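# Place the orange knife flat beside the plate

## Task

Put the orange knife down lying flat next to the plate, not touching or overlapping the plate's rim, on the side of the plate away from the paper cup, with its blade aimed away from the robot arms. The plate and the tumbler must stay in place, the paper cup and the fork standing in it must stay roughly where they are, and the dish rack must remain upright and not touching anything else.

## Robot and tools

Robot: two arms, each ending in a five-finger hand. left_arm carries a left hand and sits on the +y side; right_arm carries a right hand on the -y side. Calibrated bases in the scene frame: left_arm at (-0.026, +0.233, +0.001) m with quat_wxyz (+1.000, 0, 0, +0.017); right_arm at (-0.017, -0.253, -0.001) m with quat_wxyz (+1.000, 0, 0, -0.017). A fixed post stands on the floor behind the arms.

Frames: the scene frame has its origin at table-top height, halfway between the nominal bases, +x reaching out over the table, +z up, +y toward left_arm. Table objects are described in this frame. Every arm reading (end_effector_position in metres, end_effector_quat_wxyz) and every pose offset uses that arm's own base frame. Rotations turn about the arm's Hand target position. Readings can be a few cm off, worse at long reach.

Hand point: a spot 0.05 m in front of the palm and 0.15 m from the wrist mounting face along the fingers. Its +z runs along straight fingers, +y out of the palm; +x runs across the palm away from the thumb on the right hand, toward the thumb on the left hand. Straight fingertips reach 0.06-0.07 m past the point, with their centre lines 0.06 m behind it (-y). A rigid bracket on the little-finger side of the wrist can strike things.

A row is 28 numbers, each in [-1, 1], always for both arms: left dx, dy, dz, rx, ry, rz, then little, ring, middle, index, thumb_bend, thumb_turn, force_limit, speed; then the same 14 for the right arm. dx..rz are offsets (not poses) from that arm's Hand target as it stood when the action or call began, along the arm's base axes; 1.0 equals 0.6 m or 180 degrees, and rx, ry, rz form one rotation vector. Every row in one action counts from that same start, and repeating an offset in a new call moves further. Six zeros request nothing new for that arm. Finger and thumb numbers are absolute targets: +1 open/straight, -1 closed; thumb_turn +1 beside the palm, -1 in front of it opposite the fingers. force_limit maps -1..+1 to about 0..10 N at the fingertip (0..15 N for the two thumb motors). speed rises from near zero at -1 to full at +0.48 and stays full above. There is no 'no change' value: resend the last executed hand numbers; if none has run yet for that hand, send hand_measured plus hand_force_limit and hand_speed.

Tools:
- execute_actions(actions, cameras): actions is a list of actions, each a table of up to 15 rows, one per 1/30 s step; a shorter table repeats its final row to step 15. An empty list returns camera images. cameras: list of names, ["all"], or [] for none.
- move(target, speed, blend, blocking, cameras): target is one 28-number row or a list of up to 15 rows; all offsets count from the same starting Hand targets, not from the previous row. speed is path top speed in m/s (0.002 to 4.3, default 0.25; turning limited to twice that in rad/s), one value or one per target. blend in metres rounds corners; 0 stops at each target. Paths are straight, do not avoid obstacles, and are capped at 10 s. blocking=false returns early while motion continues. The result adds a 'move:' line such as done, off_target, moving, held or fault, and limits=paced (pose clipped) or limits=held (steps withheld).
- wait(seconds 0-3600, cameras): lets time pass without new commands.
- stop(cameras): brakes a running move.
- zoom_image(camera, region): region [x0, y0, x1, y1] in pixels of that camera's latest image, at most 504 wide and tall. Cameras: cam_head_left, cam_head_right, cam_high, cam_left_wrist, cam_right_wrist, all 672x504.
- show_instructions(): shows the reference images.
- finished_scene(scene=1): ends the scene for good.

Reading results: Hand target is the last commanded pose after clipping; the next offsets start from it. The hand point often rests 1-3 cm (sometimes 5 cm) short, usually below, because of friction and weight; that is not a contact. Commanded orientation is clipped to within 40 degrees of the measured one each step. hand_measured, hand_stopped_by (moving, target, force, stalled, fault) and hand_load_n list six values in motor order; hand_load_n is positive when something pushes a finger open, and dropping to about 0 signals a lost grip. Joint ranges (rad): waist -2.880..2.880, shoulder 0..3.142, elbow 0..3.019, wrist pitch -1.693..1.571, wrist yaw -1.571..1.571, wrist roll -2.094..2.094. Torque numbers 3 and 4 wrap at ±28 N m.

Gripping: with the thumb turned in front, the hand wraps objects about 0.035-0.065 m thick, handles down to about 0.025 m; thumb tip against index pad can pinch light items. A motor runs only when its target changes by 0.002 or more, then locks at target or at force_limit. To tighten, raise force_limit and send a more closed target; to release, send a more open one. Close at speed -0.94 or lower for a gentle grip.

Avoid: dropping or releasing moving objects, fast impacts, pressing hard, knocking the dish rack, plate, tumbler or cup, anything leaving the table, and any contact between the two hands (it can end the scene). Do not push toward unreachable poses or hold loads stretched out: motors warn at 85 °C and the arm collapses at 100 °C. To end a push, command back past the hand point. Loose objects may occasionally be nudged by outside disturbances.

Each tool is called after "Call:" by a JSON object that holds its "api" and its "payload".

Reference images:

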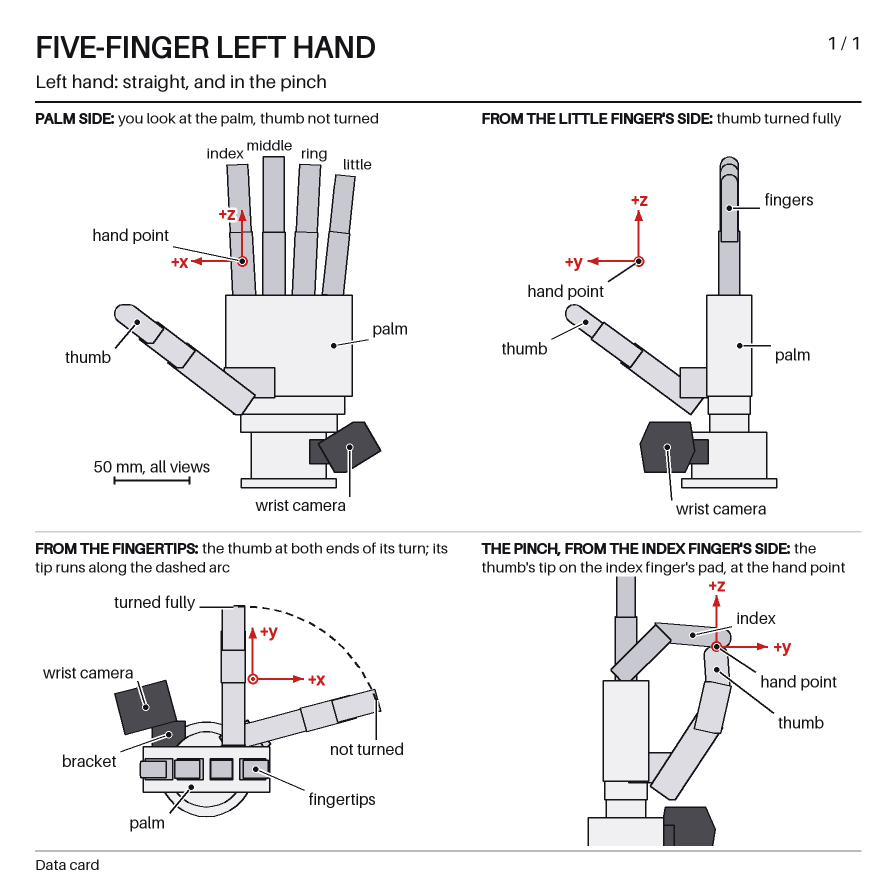

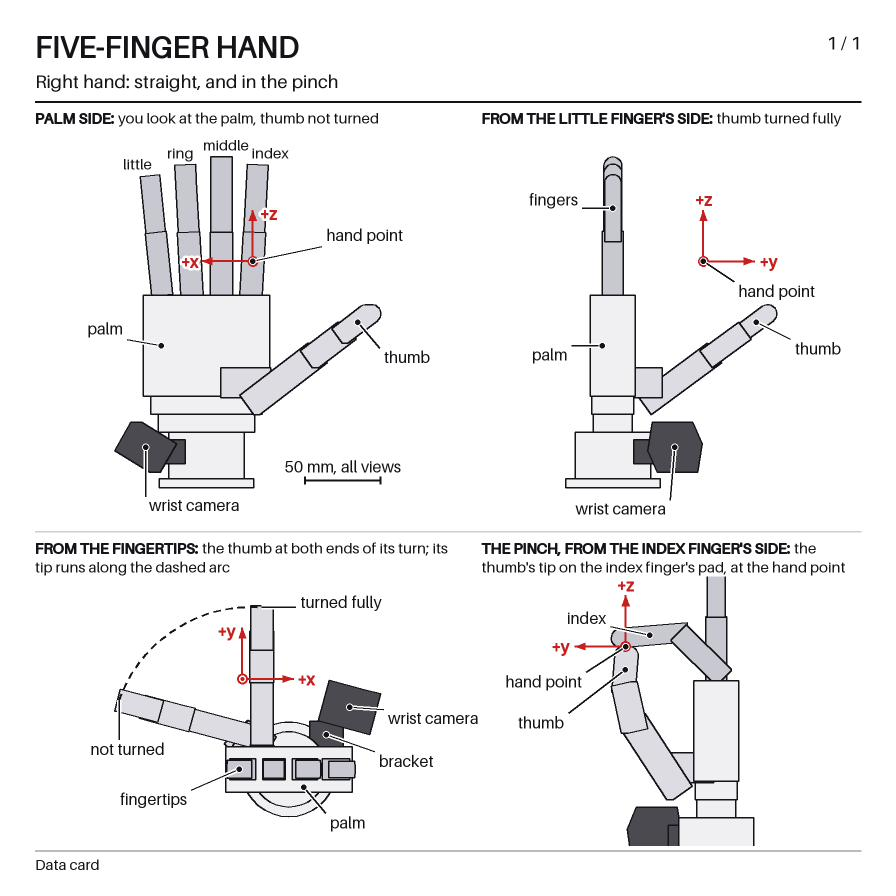

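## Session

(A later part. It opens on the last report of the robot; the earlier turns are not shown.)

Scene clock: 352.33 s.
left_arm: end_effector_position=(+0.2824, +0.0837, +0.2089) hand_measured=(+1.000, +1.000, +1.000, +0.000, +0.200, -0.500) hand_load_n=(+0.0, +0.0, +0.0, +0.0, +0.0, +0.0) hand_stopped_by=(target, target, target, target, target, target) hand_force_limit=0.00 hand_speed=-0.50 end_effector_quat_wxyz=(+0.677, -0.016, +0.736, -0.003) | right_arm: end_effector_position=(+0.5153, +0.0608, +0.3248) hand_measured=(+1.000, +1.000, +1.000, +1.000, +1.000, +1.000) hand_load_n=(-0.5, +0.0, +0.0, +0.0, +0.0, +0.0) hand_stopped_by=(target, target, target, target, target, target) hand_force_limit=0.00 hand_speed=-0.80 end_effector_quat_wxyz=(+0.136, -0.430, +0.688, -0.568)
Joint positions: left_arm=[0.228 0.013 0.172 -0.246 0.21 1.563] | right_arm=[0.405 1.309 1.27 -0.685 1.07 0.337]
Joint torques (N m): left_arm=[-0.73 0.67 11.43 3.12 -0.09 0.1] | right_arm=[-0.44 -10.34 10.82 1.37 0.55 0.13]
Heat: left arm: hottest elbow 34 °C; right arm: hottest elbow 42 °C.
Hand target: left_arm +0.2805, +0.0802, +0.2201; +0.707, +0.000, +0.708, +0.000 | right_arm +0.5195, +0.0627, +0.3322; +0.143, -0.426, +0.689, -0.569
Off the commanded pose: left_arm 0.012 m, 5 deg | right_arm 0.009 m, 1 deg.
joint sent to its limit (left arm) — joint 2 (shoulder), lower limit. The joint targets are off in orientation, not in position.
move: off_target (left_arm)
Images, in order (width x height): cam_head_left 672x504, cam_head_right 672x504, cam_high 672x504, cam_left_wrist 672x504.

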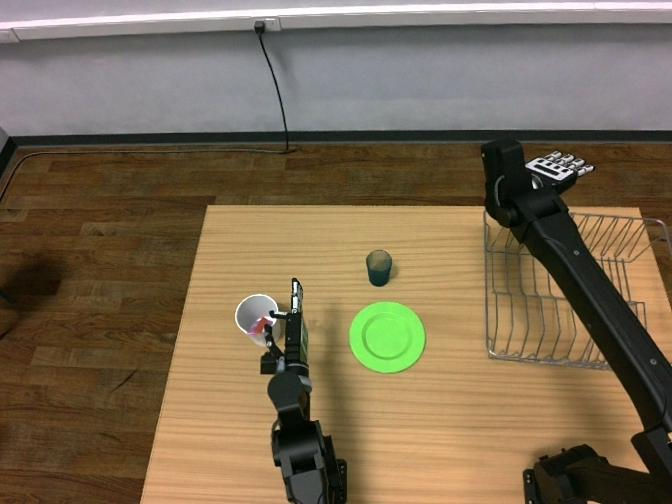

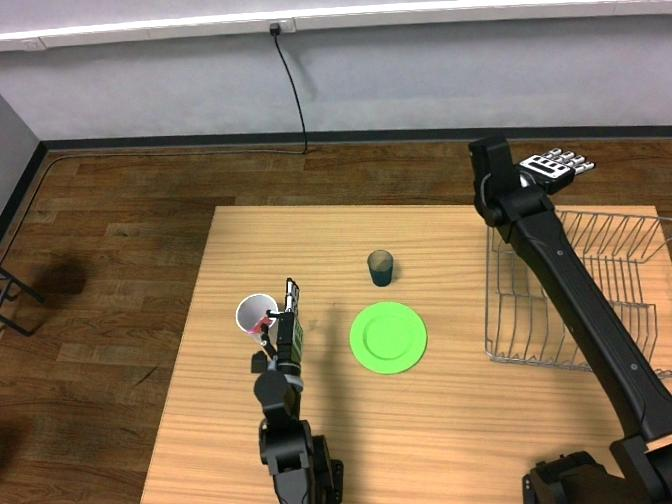

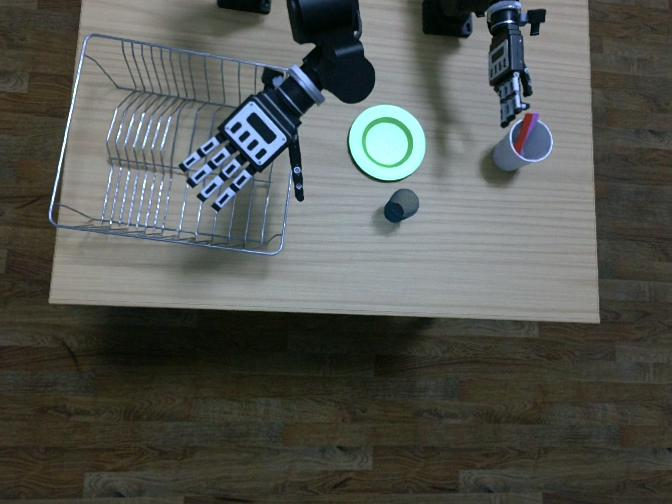

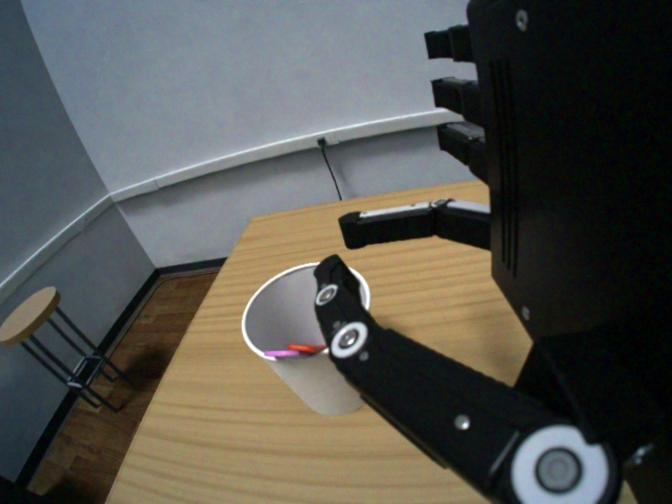

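Call:
{"api": "move", "payload": {"target": [0.005, 0.053, -0.05, 0, 0, 0, 1, 1, 1, 0.0, 0.2, -0.5, 0, -0.5, 0, 0, 0, 0, 0, 0, 1, 1, 1, 1, 1, 1, 0, -0.8], "cameras": ["cam_high", "cam_left_wrist", "cam_head_left", "cam_head_right"], "speed": 0.1}}

Call:
{"api": "zoom_image", "payload": {"camera": "cam_high", "region": [480, 60, 580, 180]}}

Call:
{"api": "zoom_image", "payload": {"camera": "cam_head_left", "region": [220, 250, 330, 360]}}

Call:
{"api": "zoom_image", "payload": {"camera": "cam_head_right", "region": [220, 250, 330, 360]}}

Call:
{"api": "zoom_image", "payload": {"camera": "cam_left_wrist", "region": [200, 180, 500, 434]}}

Scene clock: 488.67 s.
left_arm: end_effector_position=(+0.2828, +0.1096, +0.1855) hand_measured=(+1.000, +1.000, +1.000, +0.000, +0.200, -0.500) hand_load_n=(+0.0, +0.0, +0.0, +0.0, +0.0, +0.5) hand_stopped_by=(target, target, target, target, target, target) hand_force_limit=0.00 hand_speed=-0.50 end_effector_quat_wxyz=(+0.702, -0.002, +0.712, -0.006) | right_arm: end_effector_position=(+0.5153, +0.0608, +0.3248) hand_measured=(+1.000, +1.000, +1.000, +1.000, +1.000, +1.000) hand_load_n=(+0.0, +0.0, +0.0, +0.0, +0.0, +0.0) hand_stopped_by=(target, target, target, target, target, target) hand_force_limit=0.00 hand_speed=-0.80 end_effector_quat_wxyz=(+0.136, -0.430, +0.688, -0.568)
Joint positions: left_arm=[0.523 0.04 0.059 -0.034 0.528 1.567] | right_arm=[0.405 1.309 1.27 -0.685 1.07 0.337]
Joint torques (N m): left_arm=[0.5 1.67 11.1 2.92 0.11 0.07] | right_arm=[-0.38 -10.7 10.92 1.21 0.58 0]
Heat: left arm: hottest elbow 33 °C; right arm: hottest elbow 45 °C.
Hand target: left_arm +0.2835, +0.1120, +0.1902; +0.707, +0.000, +0.708, +0.000 | right_arm +0.5195, +0.0627, +0.3322; +0.143, -0.426, +0.689, -0.569
Off the commanded pose: left_arm 0.005 m, 1 deg | right_arm 0.009 m, 1 deg.
move: done
Images, in order (width x height): cam_head_left 672x504, cam_head_right 672x504, cam_high 672x504, cam_left_wrist 672x504.

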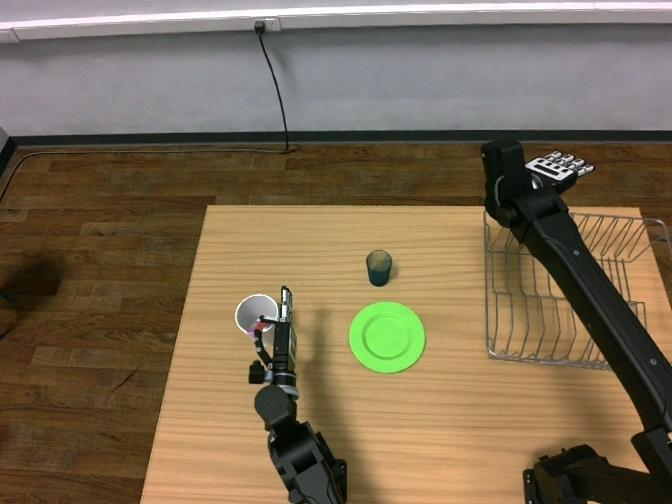

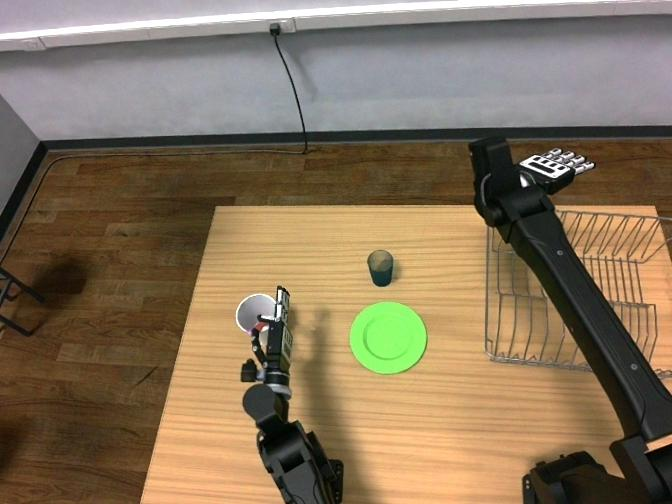

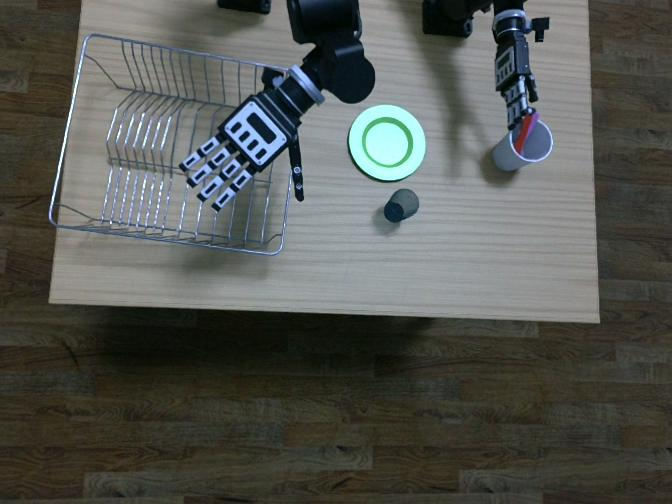

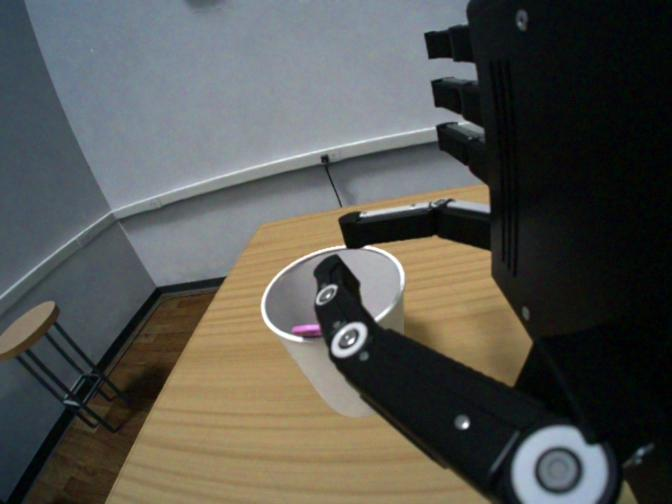

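Scaled by 4.200 from the camera's image (finer frame: 960x720).

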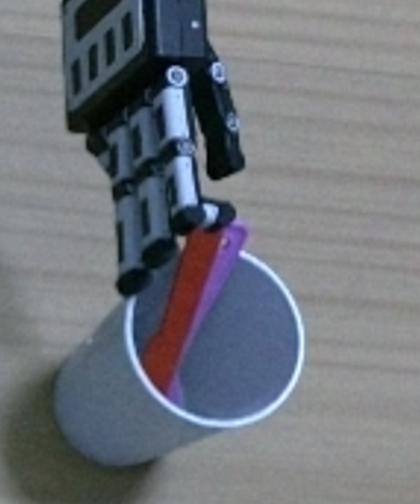

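Scaled by 4.582 from the camera's image (finer frame: 960x720).

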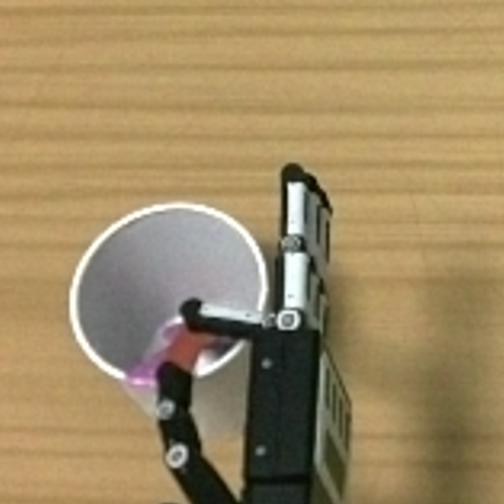

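Scaled by 4.582 from the camera's image (finer frame: 960x720).

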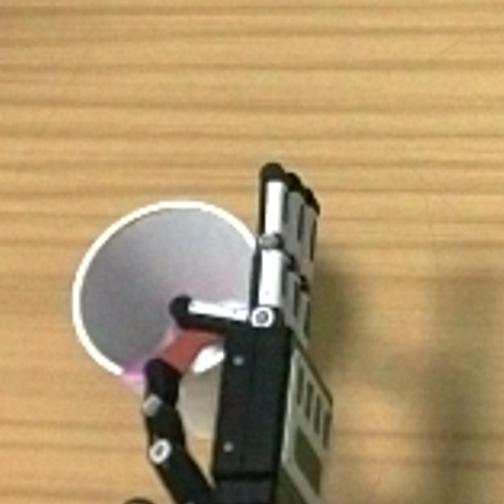

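Scaled by 1.680 from the camera's image (finer frame: 960x720).

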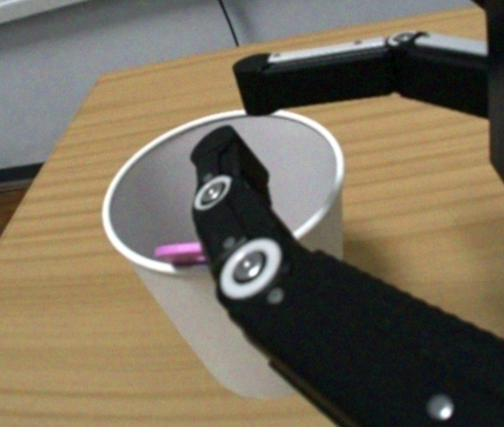

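Call:
{"api": "move", "payload": {"target": [-0.0075, 0.0133, -0.0167, 0, 0, -0.067, 1, 1, 1, 0.1, 0.0, -0.5, 0, -0.5, 0, 0, 0, 0, 0, 0, 1, 1, 1, 1, 1, 1, 0, -0.8], "cameras": ["cam_high", "cam_left_wrist", "cam_head_left"], "speed": 0.1}}

Call:
{"api": "zoom_image", "payload": {"camera": "cam_high", "region": [480, 60, 580, 180]}}

Call:
{"api": "zoom_image", "payload": {"camera": "cam_head_left", "region": [220, 250, 330, 360]}}

Call:
{"api": "zoom_image", "payload": {"camera": "cam_left_wrist", "region": [200, 180, 500, 434]}}

Scene clock: 532.87 s.
left_arm: end_effector_position=(+0.2799, +0.1168, +0.1789) hand_measured=(+1.000, +1.000, +1.000, +0.100, +0.000, -0.500) hand_load_n=(+0.0, +0.0, +0.0, +0.0, +0.0, +0.5) hand_stopped_by=(target, target, target, target, target, target) hand_force_limit=0.00 hand_speed=-0.50 end_effector_quat_wxyz=(+0.700, +0.072, +0.706, -0.082) | right_arm: end_effector_position=(+0.5153, +0.0608, +0.3248) hand_measured=(+1.000, +1.000, +1.000, +1.000, +1.000, +1.000) hand_load_n=(+0.0, +0.0, +0.0, +0.0, +0.0, -0.5) hand_stopped_by=(target, target, target, target, target, target) hand_force_limit=0.00 hand_speed=-0.80 end_effector_quat_wxyz=(+0.136, -0.430, +0.688, -0.568)
Joint positions: left_arm=[0.918 0.329 0.053 0.262 1.136 1.569] | right_arm=[0.405 1.309 1.27 -0.685 1.07 0.337]
Joint torques (N m): left_arm=[0.79 0.91 9.98 2.51 0.12 0.08] | right_arm=[0.44 -9.76 10.95 0.9 0.5 0.09]
Heat: left arm: hottest elbow 32 °C; right arm: hottest elbow 45 °C.
Hand target: left_arm +0.2790, +0.1200, +0.1801; +0.703, +0.074, +0.704, -0.074 | right_arm +0.5195, +0.0627, +0.3322; +0.143, -0.426, +0.689, -0.569
Off the commanded pose: left_arm 0.003 m, 1 deg | right_arm 0.009 m, 1 deg.
move: done
Images, in order (width x height): cam_head_left 672x504, cam_high 672x504, cam_left_wrist 672x504.

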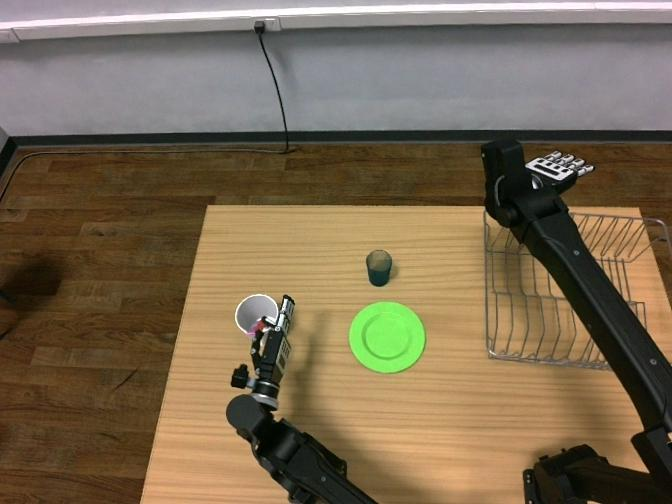

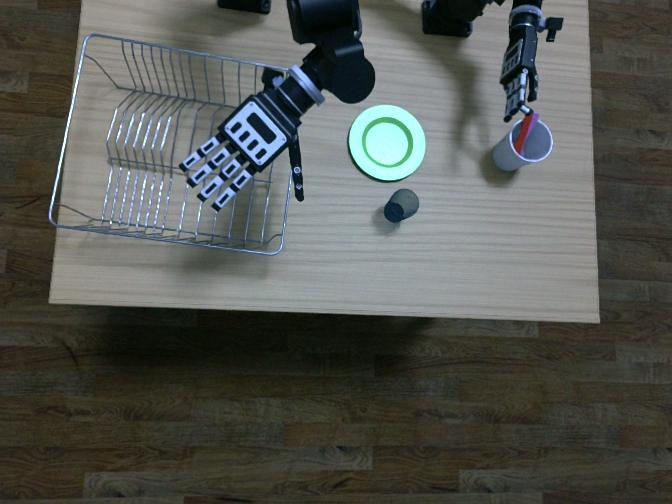

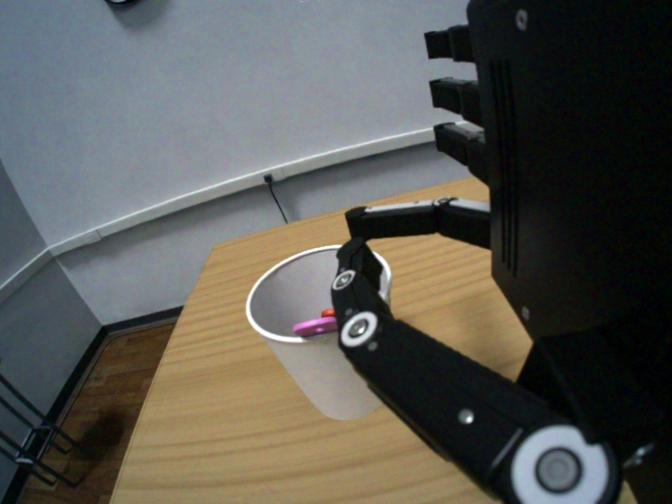

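Scaled by 4.200 from the camera's image (finer frame: 960x720).

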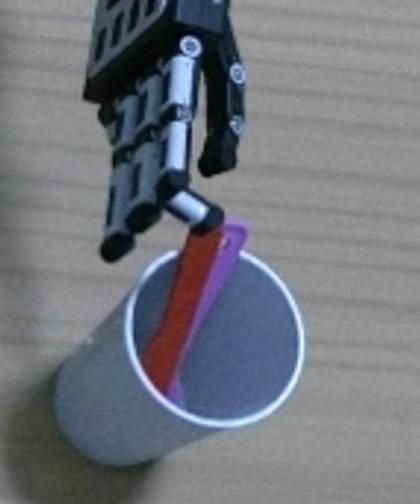

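Scaled by 4.582 from the camera's image (finer frame: 960x720).

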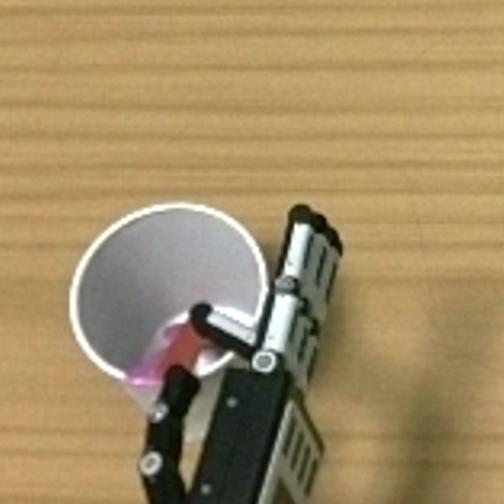

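Scaled by 1.680 from the camera's image (finer frame: 960x720).

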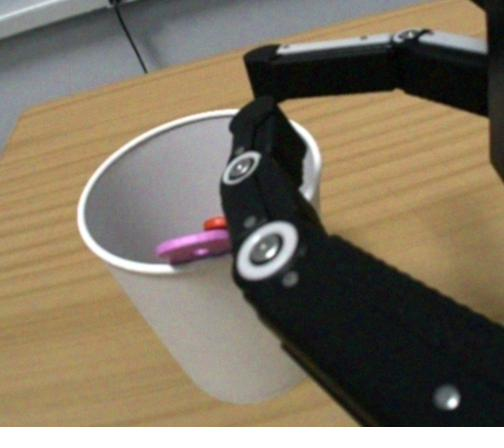

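Call:
{"api": "move", "payload": {"target": [0, 0.0187, -0.04, 0, 0, 0, 1, 1, 1, 0.1, 0.0, -0.5, 0, -0.5, 0, 0, 0, 0, 0, 0, 1, 1, 1, 1, 1, 1, 0, -0.8], "cameras": ["cam_high", "cam_left_wrist", "cam_head_left"], "speed": 0.08}}

Call:
{"api": "zoom_image", "payload": {"camera": "cam_high", "region": [480, 60, 580, 180]}}

Call:
{"api": "zoom_image", "payload": {"camera": "cam_head_left", "region": [220, 250, 330, 360]}}

Call:
{"api": "zoom_image", "payload": {"camera": "cam_left_wrist", "region": [240, 180, 440, 340]}}

Scene clock: 561.50 s.
left_arm: end_effector_position=(+0.2797, +0.1190, +0.1692) hand_measured=(+1.000, +1.000, +1.000, +0.100, +0.000, -0.500) hand_load_n=(+0.0, +0.0, +0.0, +0.0, +0.0, +0.0) hand_stopped_by=(target, target, target, target, target, target) hand_force_limit=0.00 hand_speed=-0.50 end_effector_quat_wxyz=(+0.698, +0.071, +0.707, -0.085) | right_arm: end_effector_position=(+0.5153, +0.0608, +0.3248) hand_measured=(+1.000, +1.000, +1.000, +1.000, +1.000, +1.000) hand_load_n=(+0.0, +0.0, +0.0, +0.0, +0.0, +0.0) hand_stopped_by=(target, target, target, target, target, target) hand_force_limit=0.00 hand_speed=-0.80 end_effector_quat_wxyz=(+0.136, -0.430, +0.688, -0.568)
Joint positions: left_arm=[0.932 0.384 0.036 0.323 1.154 1.572] | right_arm=[0.405 1.309 1.27 -0.685 1.07 0.337]
Joint torques (N m): left_arm=[-0.09 -0.5 10.26 1.63 0.07 0.03] | right_arm=[-2.02 -10.23 11.1 1.25 0.58 0.02]
Heat: left arm: hottest elbow 32 °C; right arm: hottest elbow 46 °C.
Hand target: left_arm +0.2799, +0.1184, +0.1728; +0.700, +0.075, +0.705, -0.083 (not the last commanded pose) | right_arm +0.5195, +0.0627, +0.3322; +0.143, -0.426, +0.689, -0.569
Off the commanded pose: left_arm 0.018 m, 1 deg | right_arm 0.009 m, 1 deg.
move: held (left_arm; a check stopped the path); limits=held
pose unreachable (left arm): on one or more control steps of this call, first in action 0 (counted from 0), this arm could not follow its commanded pose, so it was not sent that pose on those steps. It may still have moved: this result reports where it is.
cause: moving toward the commanded pose would bring two parts of the arm too close to each other (joints 2 (shoulder) and 3 (elbow) lie between them).
Images, in order (width x height): cam_head_left 672x504, cam_high 672x504, cam_left_wrist 672x504.

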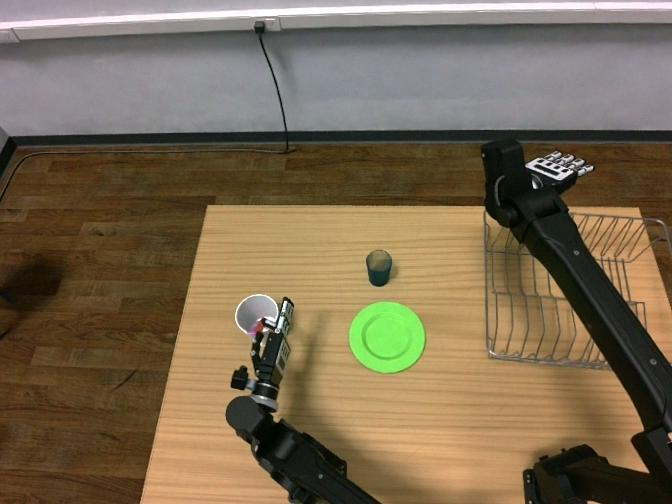

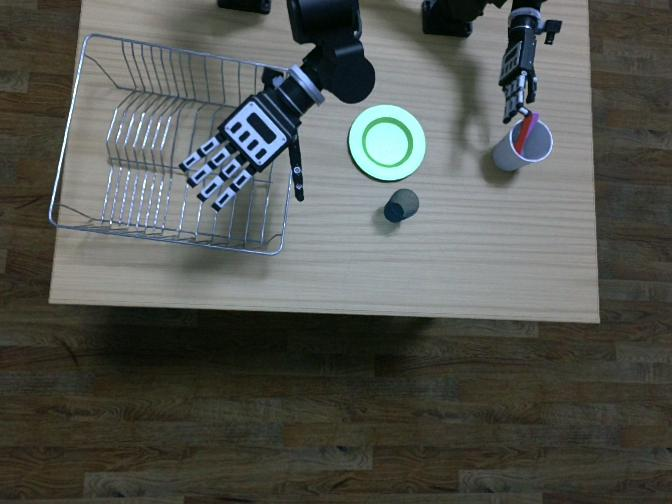

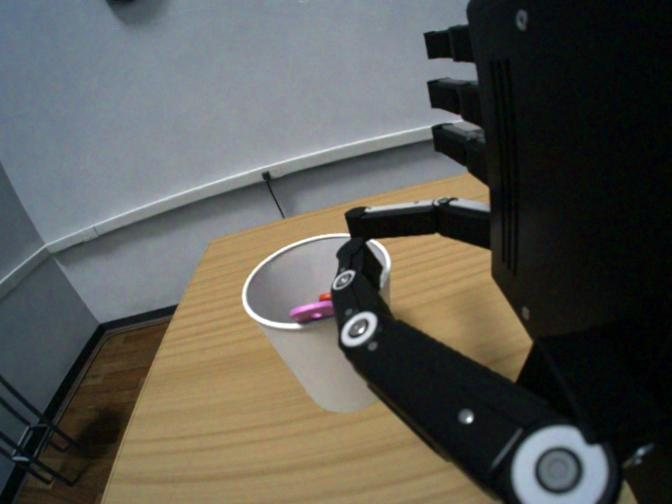

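Scaled by 4.200 from the camera's image (finer frame: 960x720).

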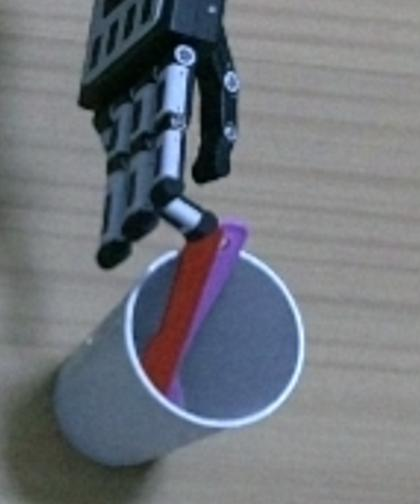

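Scaled by 4.582 from the camera's image (finer frame: 960x720).

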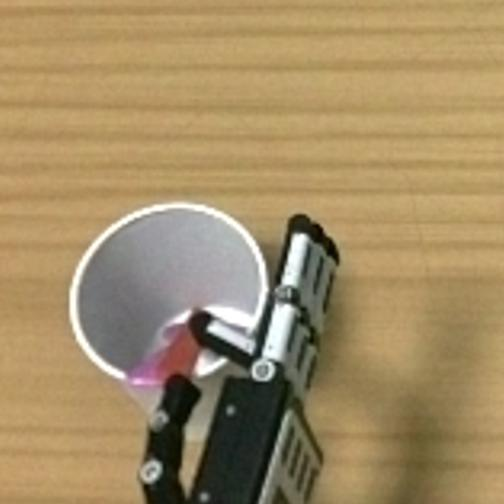

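Scaled by 2.520 from the camera's image (finer frame: 960x720).

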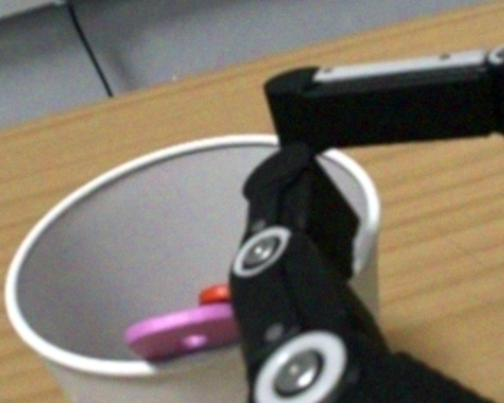

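Call:
{"api": "move", "payload": {"target": [0.0022, 0.010, -0.0325, 0.0095, 0.026, -0.039, 1, 1, 1, 0.2, 0.0, -0.5, 0, -0.5, 0, 0, 0, 0, 0, 0, 1, 1, 1, 1, 1, 1, 0, -0.8], "cameras": ["cam_high", "cam_left_wrist", "cam_head_left"], "speed": 0.06}}

Call:
{"api": "zoom_image", "payload": {"camera": "cam_high", "region": [480, 60, 580, 180]}}

Call:
{"api": "zoom_image", "payload": {"camera": "cam_head_left", "region": [220, 250, 330, 360]}}

Call:
{"api": "zoom_image", "payload": {"camera": "cam_left_wrist", "region": [240, 180, 440, 340]}}

Scene clock: 613.90 s.
left_arm: end_effector_position=(+0.2777, +0.1131, +0.1371) hand_measured=(+1.000, +1.000, +1.000, +0.200, +0.000, -0.500) hand_load_n=(+0.0, +0.0, +0.0, +0.0, +0.0, +0.0) hand_stopped_by=(target, target, target, target, target, target) hand_force_limit=0.00 hand_speed=-0.50 end_effector_quat_wxyz=(+0.659, +0.119, +0.731, -0.132) | right_arm: end_effector_position=(+0.5153, +0.0608, +0.3248) hand_measured=(+1.000, +1.000, +1.000, +1.000, +1.000, +1.000) hand_load_n=(-0.5, +0.0, +0.0, +0.0, +0.0, +0.0) hand_stopped_by=(target, target, target, target, target, target) hand_force_limit=0.00 hand_speed=-0.80 end_effector_quat_wxyz=(+0.136, -0.430, +0.688, -0.568)
Joint positions: left_arm=[1.009 0.567 0.104 0.018 1.346 1.971] | right_arm=[0.405 1.309 1.27 -0.685 1.07 0.337]
Joint torques (N m): left_arm=[0.97 -0.09 12.46 0.99 0.51 0.13] | right_arm=[-0.73 -9.88 10.92 1.21 0.55 0.06]
Heat: left arm: hottest elbow 32 °C; right arm: hottest elbow 46 °C.
Hand target: left_arm +0.2812, +0.1243, +0.1535; +0.663, +0.125, +0.728, -0.118 | right_arm +0.5195, +0.0627, +0.3322; +0.143, -0.426, +0.689, -0.569
Off the commanded pose: left_arm 0.020 m, 2 deg | right_arm 0.009 m, 1 deg.
move: off_target (left_arm)
Images, in order (width x height): cam_head_left 672x504, cam_high 672x504, cam_left_wrist 672x504.

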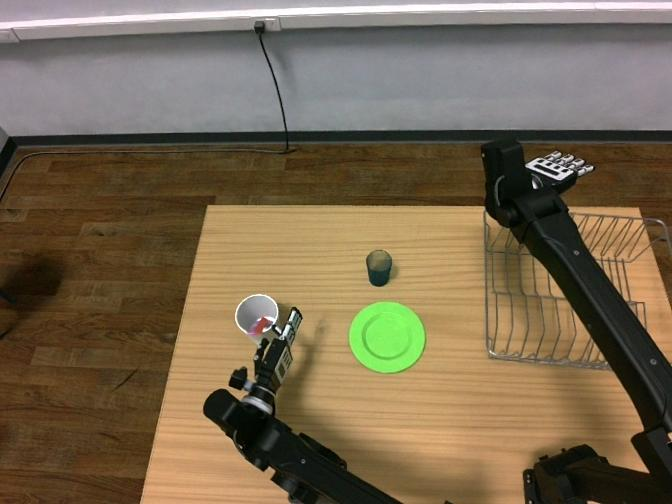

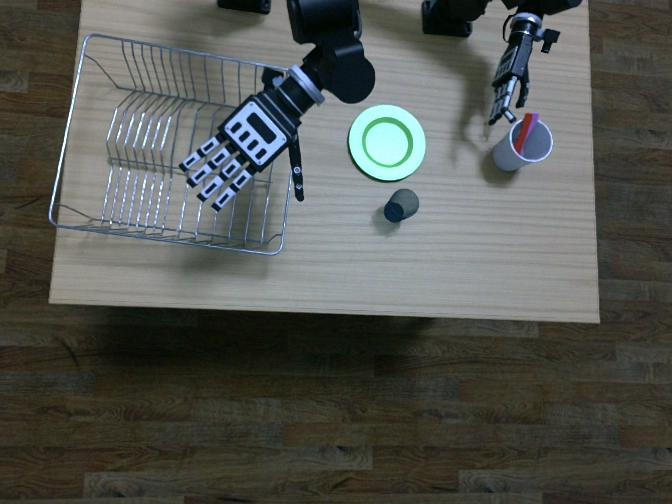

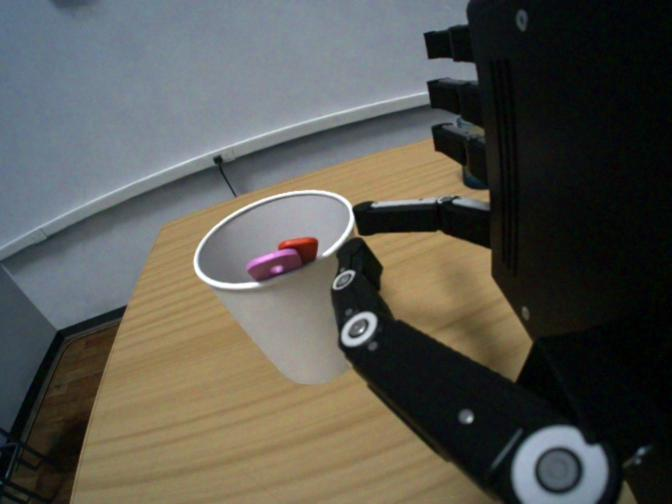

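Scaled by 4.200 from the camera's image (finer frame: 960x720).

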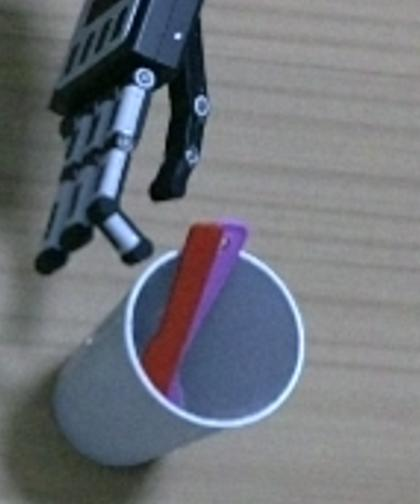

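Scaled by 4.582 from the camera's image (finer frame: 960x720).

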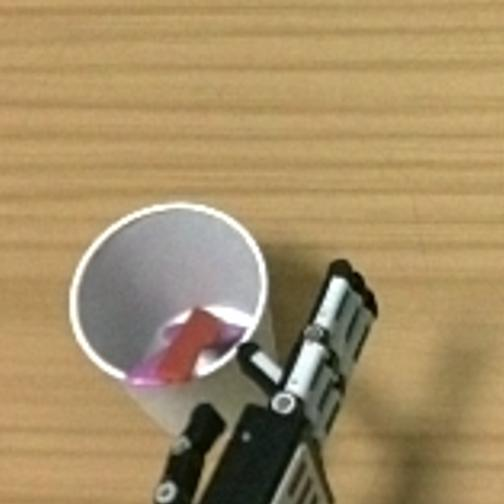

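Scaled by 2.520 from the camera's image (finer frame: 960x720).

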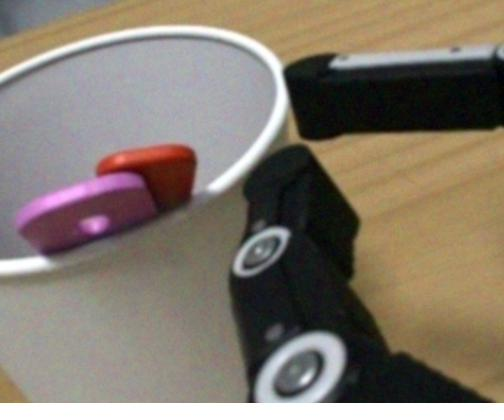

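Call:
{"api": "move", "payload": {"target": [[0, 0, 0.05, 0, 0, 0, 1, 1, 1, 0.2, 0.0, -0.5, 0, -0.5, 0, 0, 0, 0, 0, 0, 1, 1, 1, 1, 1, 1, 0, -0.8],[0.003, 0.018, 0.05, 0, 0, 0, 1, 1, 1, 0.2, 0.0, -0.5, 0, -0.5, 0, 0, 0, 0, 0, 0, 1, 1, 1, 1, 1, 1, 0, -0.8]], "cameras": ["cam_high", "cam_left_wrist", "cam_head_left"], "speed": 0.06}}

Call:
{"api": "zoom_image", "payload": {"camera": "cam_high", "region": [480, 60, 580, 180]}}

Call:
{"api": "zoom_image", "payload": {"camera": "cam_head_left", "region": [220, 250, 330, 360]}}

Call:
{"api": "zoom_image", "payload": {"camera": "cam_left_wrist", "region": [240, 180, 440, 340]}}

Scene clock: 649.33 s.
left_arm: end_effector_position=(+0.2801, +0.1258, +0.1661) hand_measured=(+1.000, +1.000, +1.000, +0.200, +0.000, -0.500) hand_load_n=(+0.0, +0.5, +0.0, +0.0, +0.0, +0.0) hand_stopped_by=(target, target, target, target, target, target) hand_force_limit=0.00 hand_speed=-0.50 end_effector_quat_wxyz=(+0.659, +0.117, +0.731, -0.132) | right_arm: end_effector_position=(+0.5153, +0.0608, +0.3248) hand_measured=(+1.000, +1.000, +1.000, +1.000, +1.000, +1.000) hand_load_n=(+0.0, +0.0, +0.0, +0.0, +0.0, +0.0) hand_stopped_by=(target, target, target, target, target, target) hand_force_limit=0.00 hand_speed=-0.80 end_effector_quat_wxyz=(+0.136, -0.430, +0.688, -0.568)
Joint positions: left_arm=[1.037 0.561 0.196 -0.134 1.369 2.022] | right_arm=[0.405 1.309 1.27 -0.685 1.07 0.337]
Joint torques (N m): left_arm=[0.73 -0.62 12.72 0.99 0.54 0.15] | right_arm=[-0.56 -9.99 11.03 0.94 0.54 0.06]
Heat: left arm: hottest elbow 34 °C; right arm: hottest elbow 47 °C.
Hand target: left_arm +0.2830, +0.1352, +0.1834; +0.663, +0.125, +0.728, -0.118 | right_arm +0.5195, +0.0627, +0.3322; +0.143, -0.426, +0.689, -0.569
Off the commanded pose: left_arm 0.020 m, 2 deg | right_arm 0.009 m, 1 deg.
move: off_target (left_arm)
Images, in order (width x height): cam_head_left 672x504, cam_high 672x504, cam_left_wrist 672x504.

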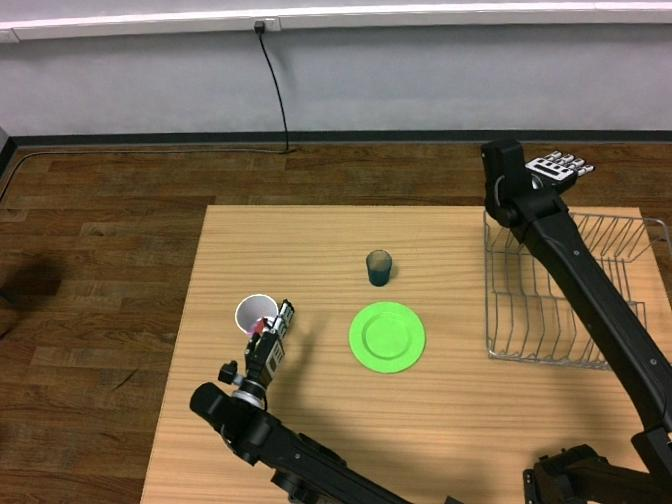

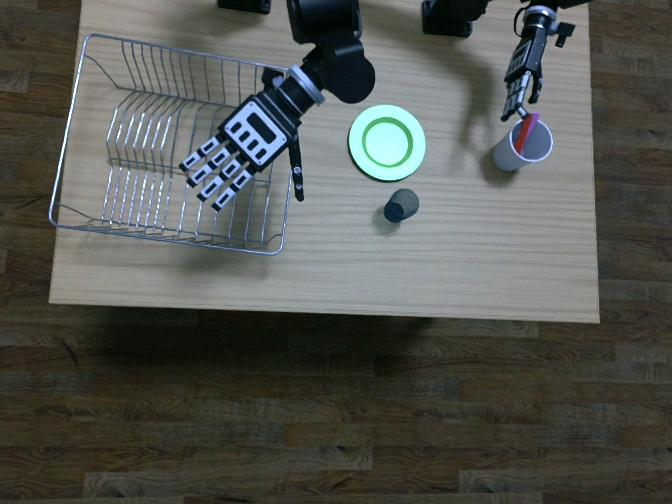

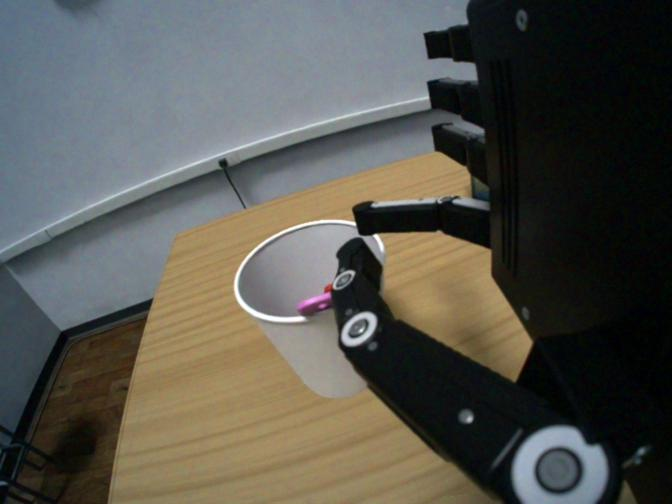

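Scaled by 4.200 from the camera's image (finer frame: 960x720).

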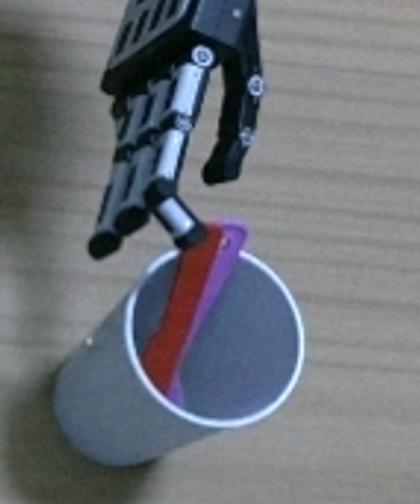

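Scaled by 4.582 from the camera's image (finer frame: 960x720).

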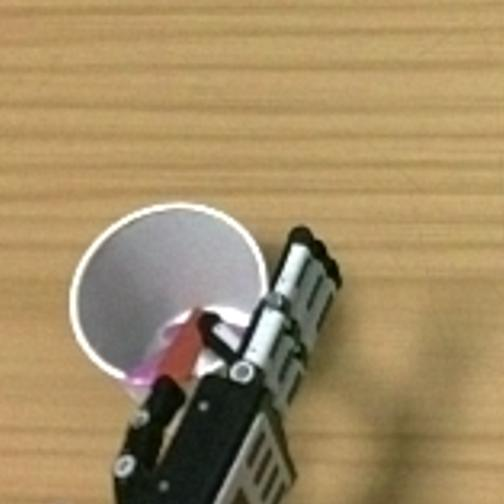

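Scaled by 2.520 from the camera's image (finer frame: 960x720).

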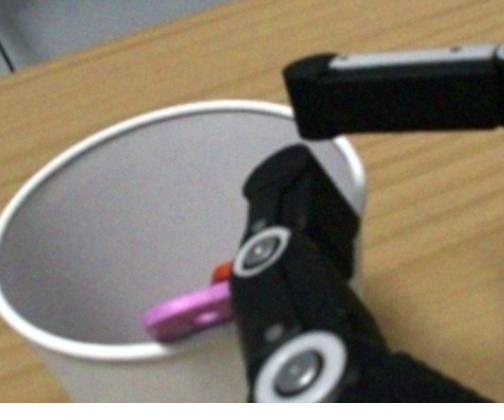

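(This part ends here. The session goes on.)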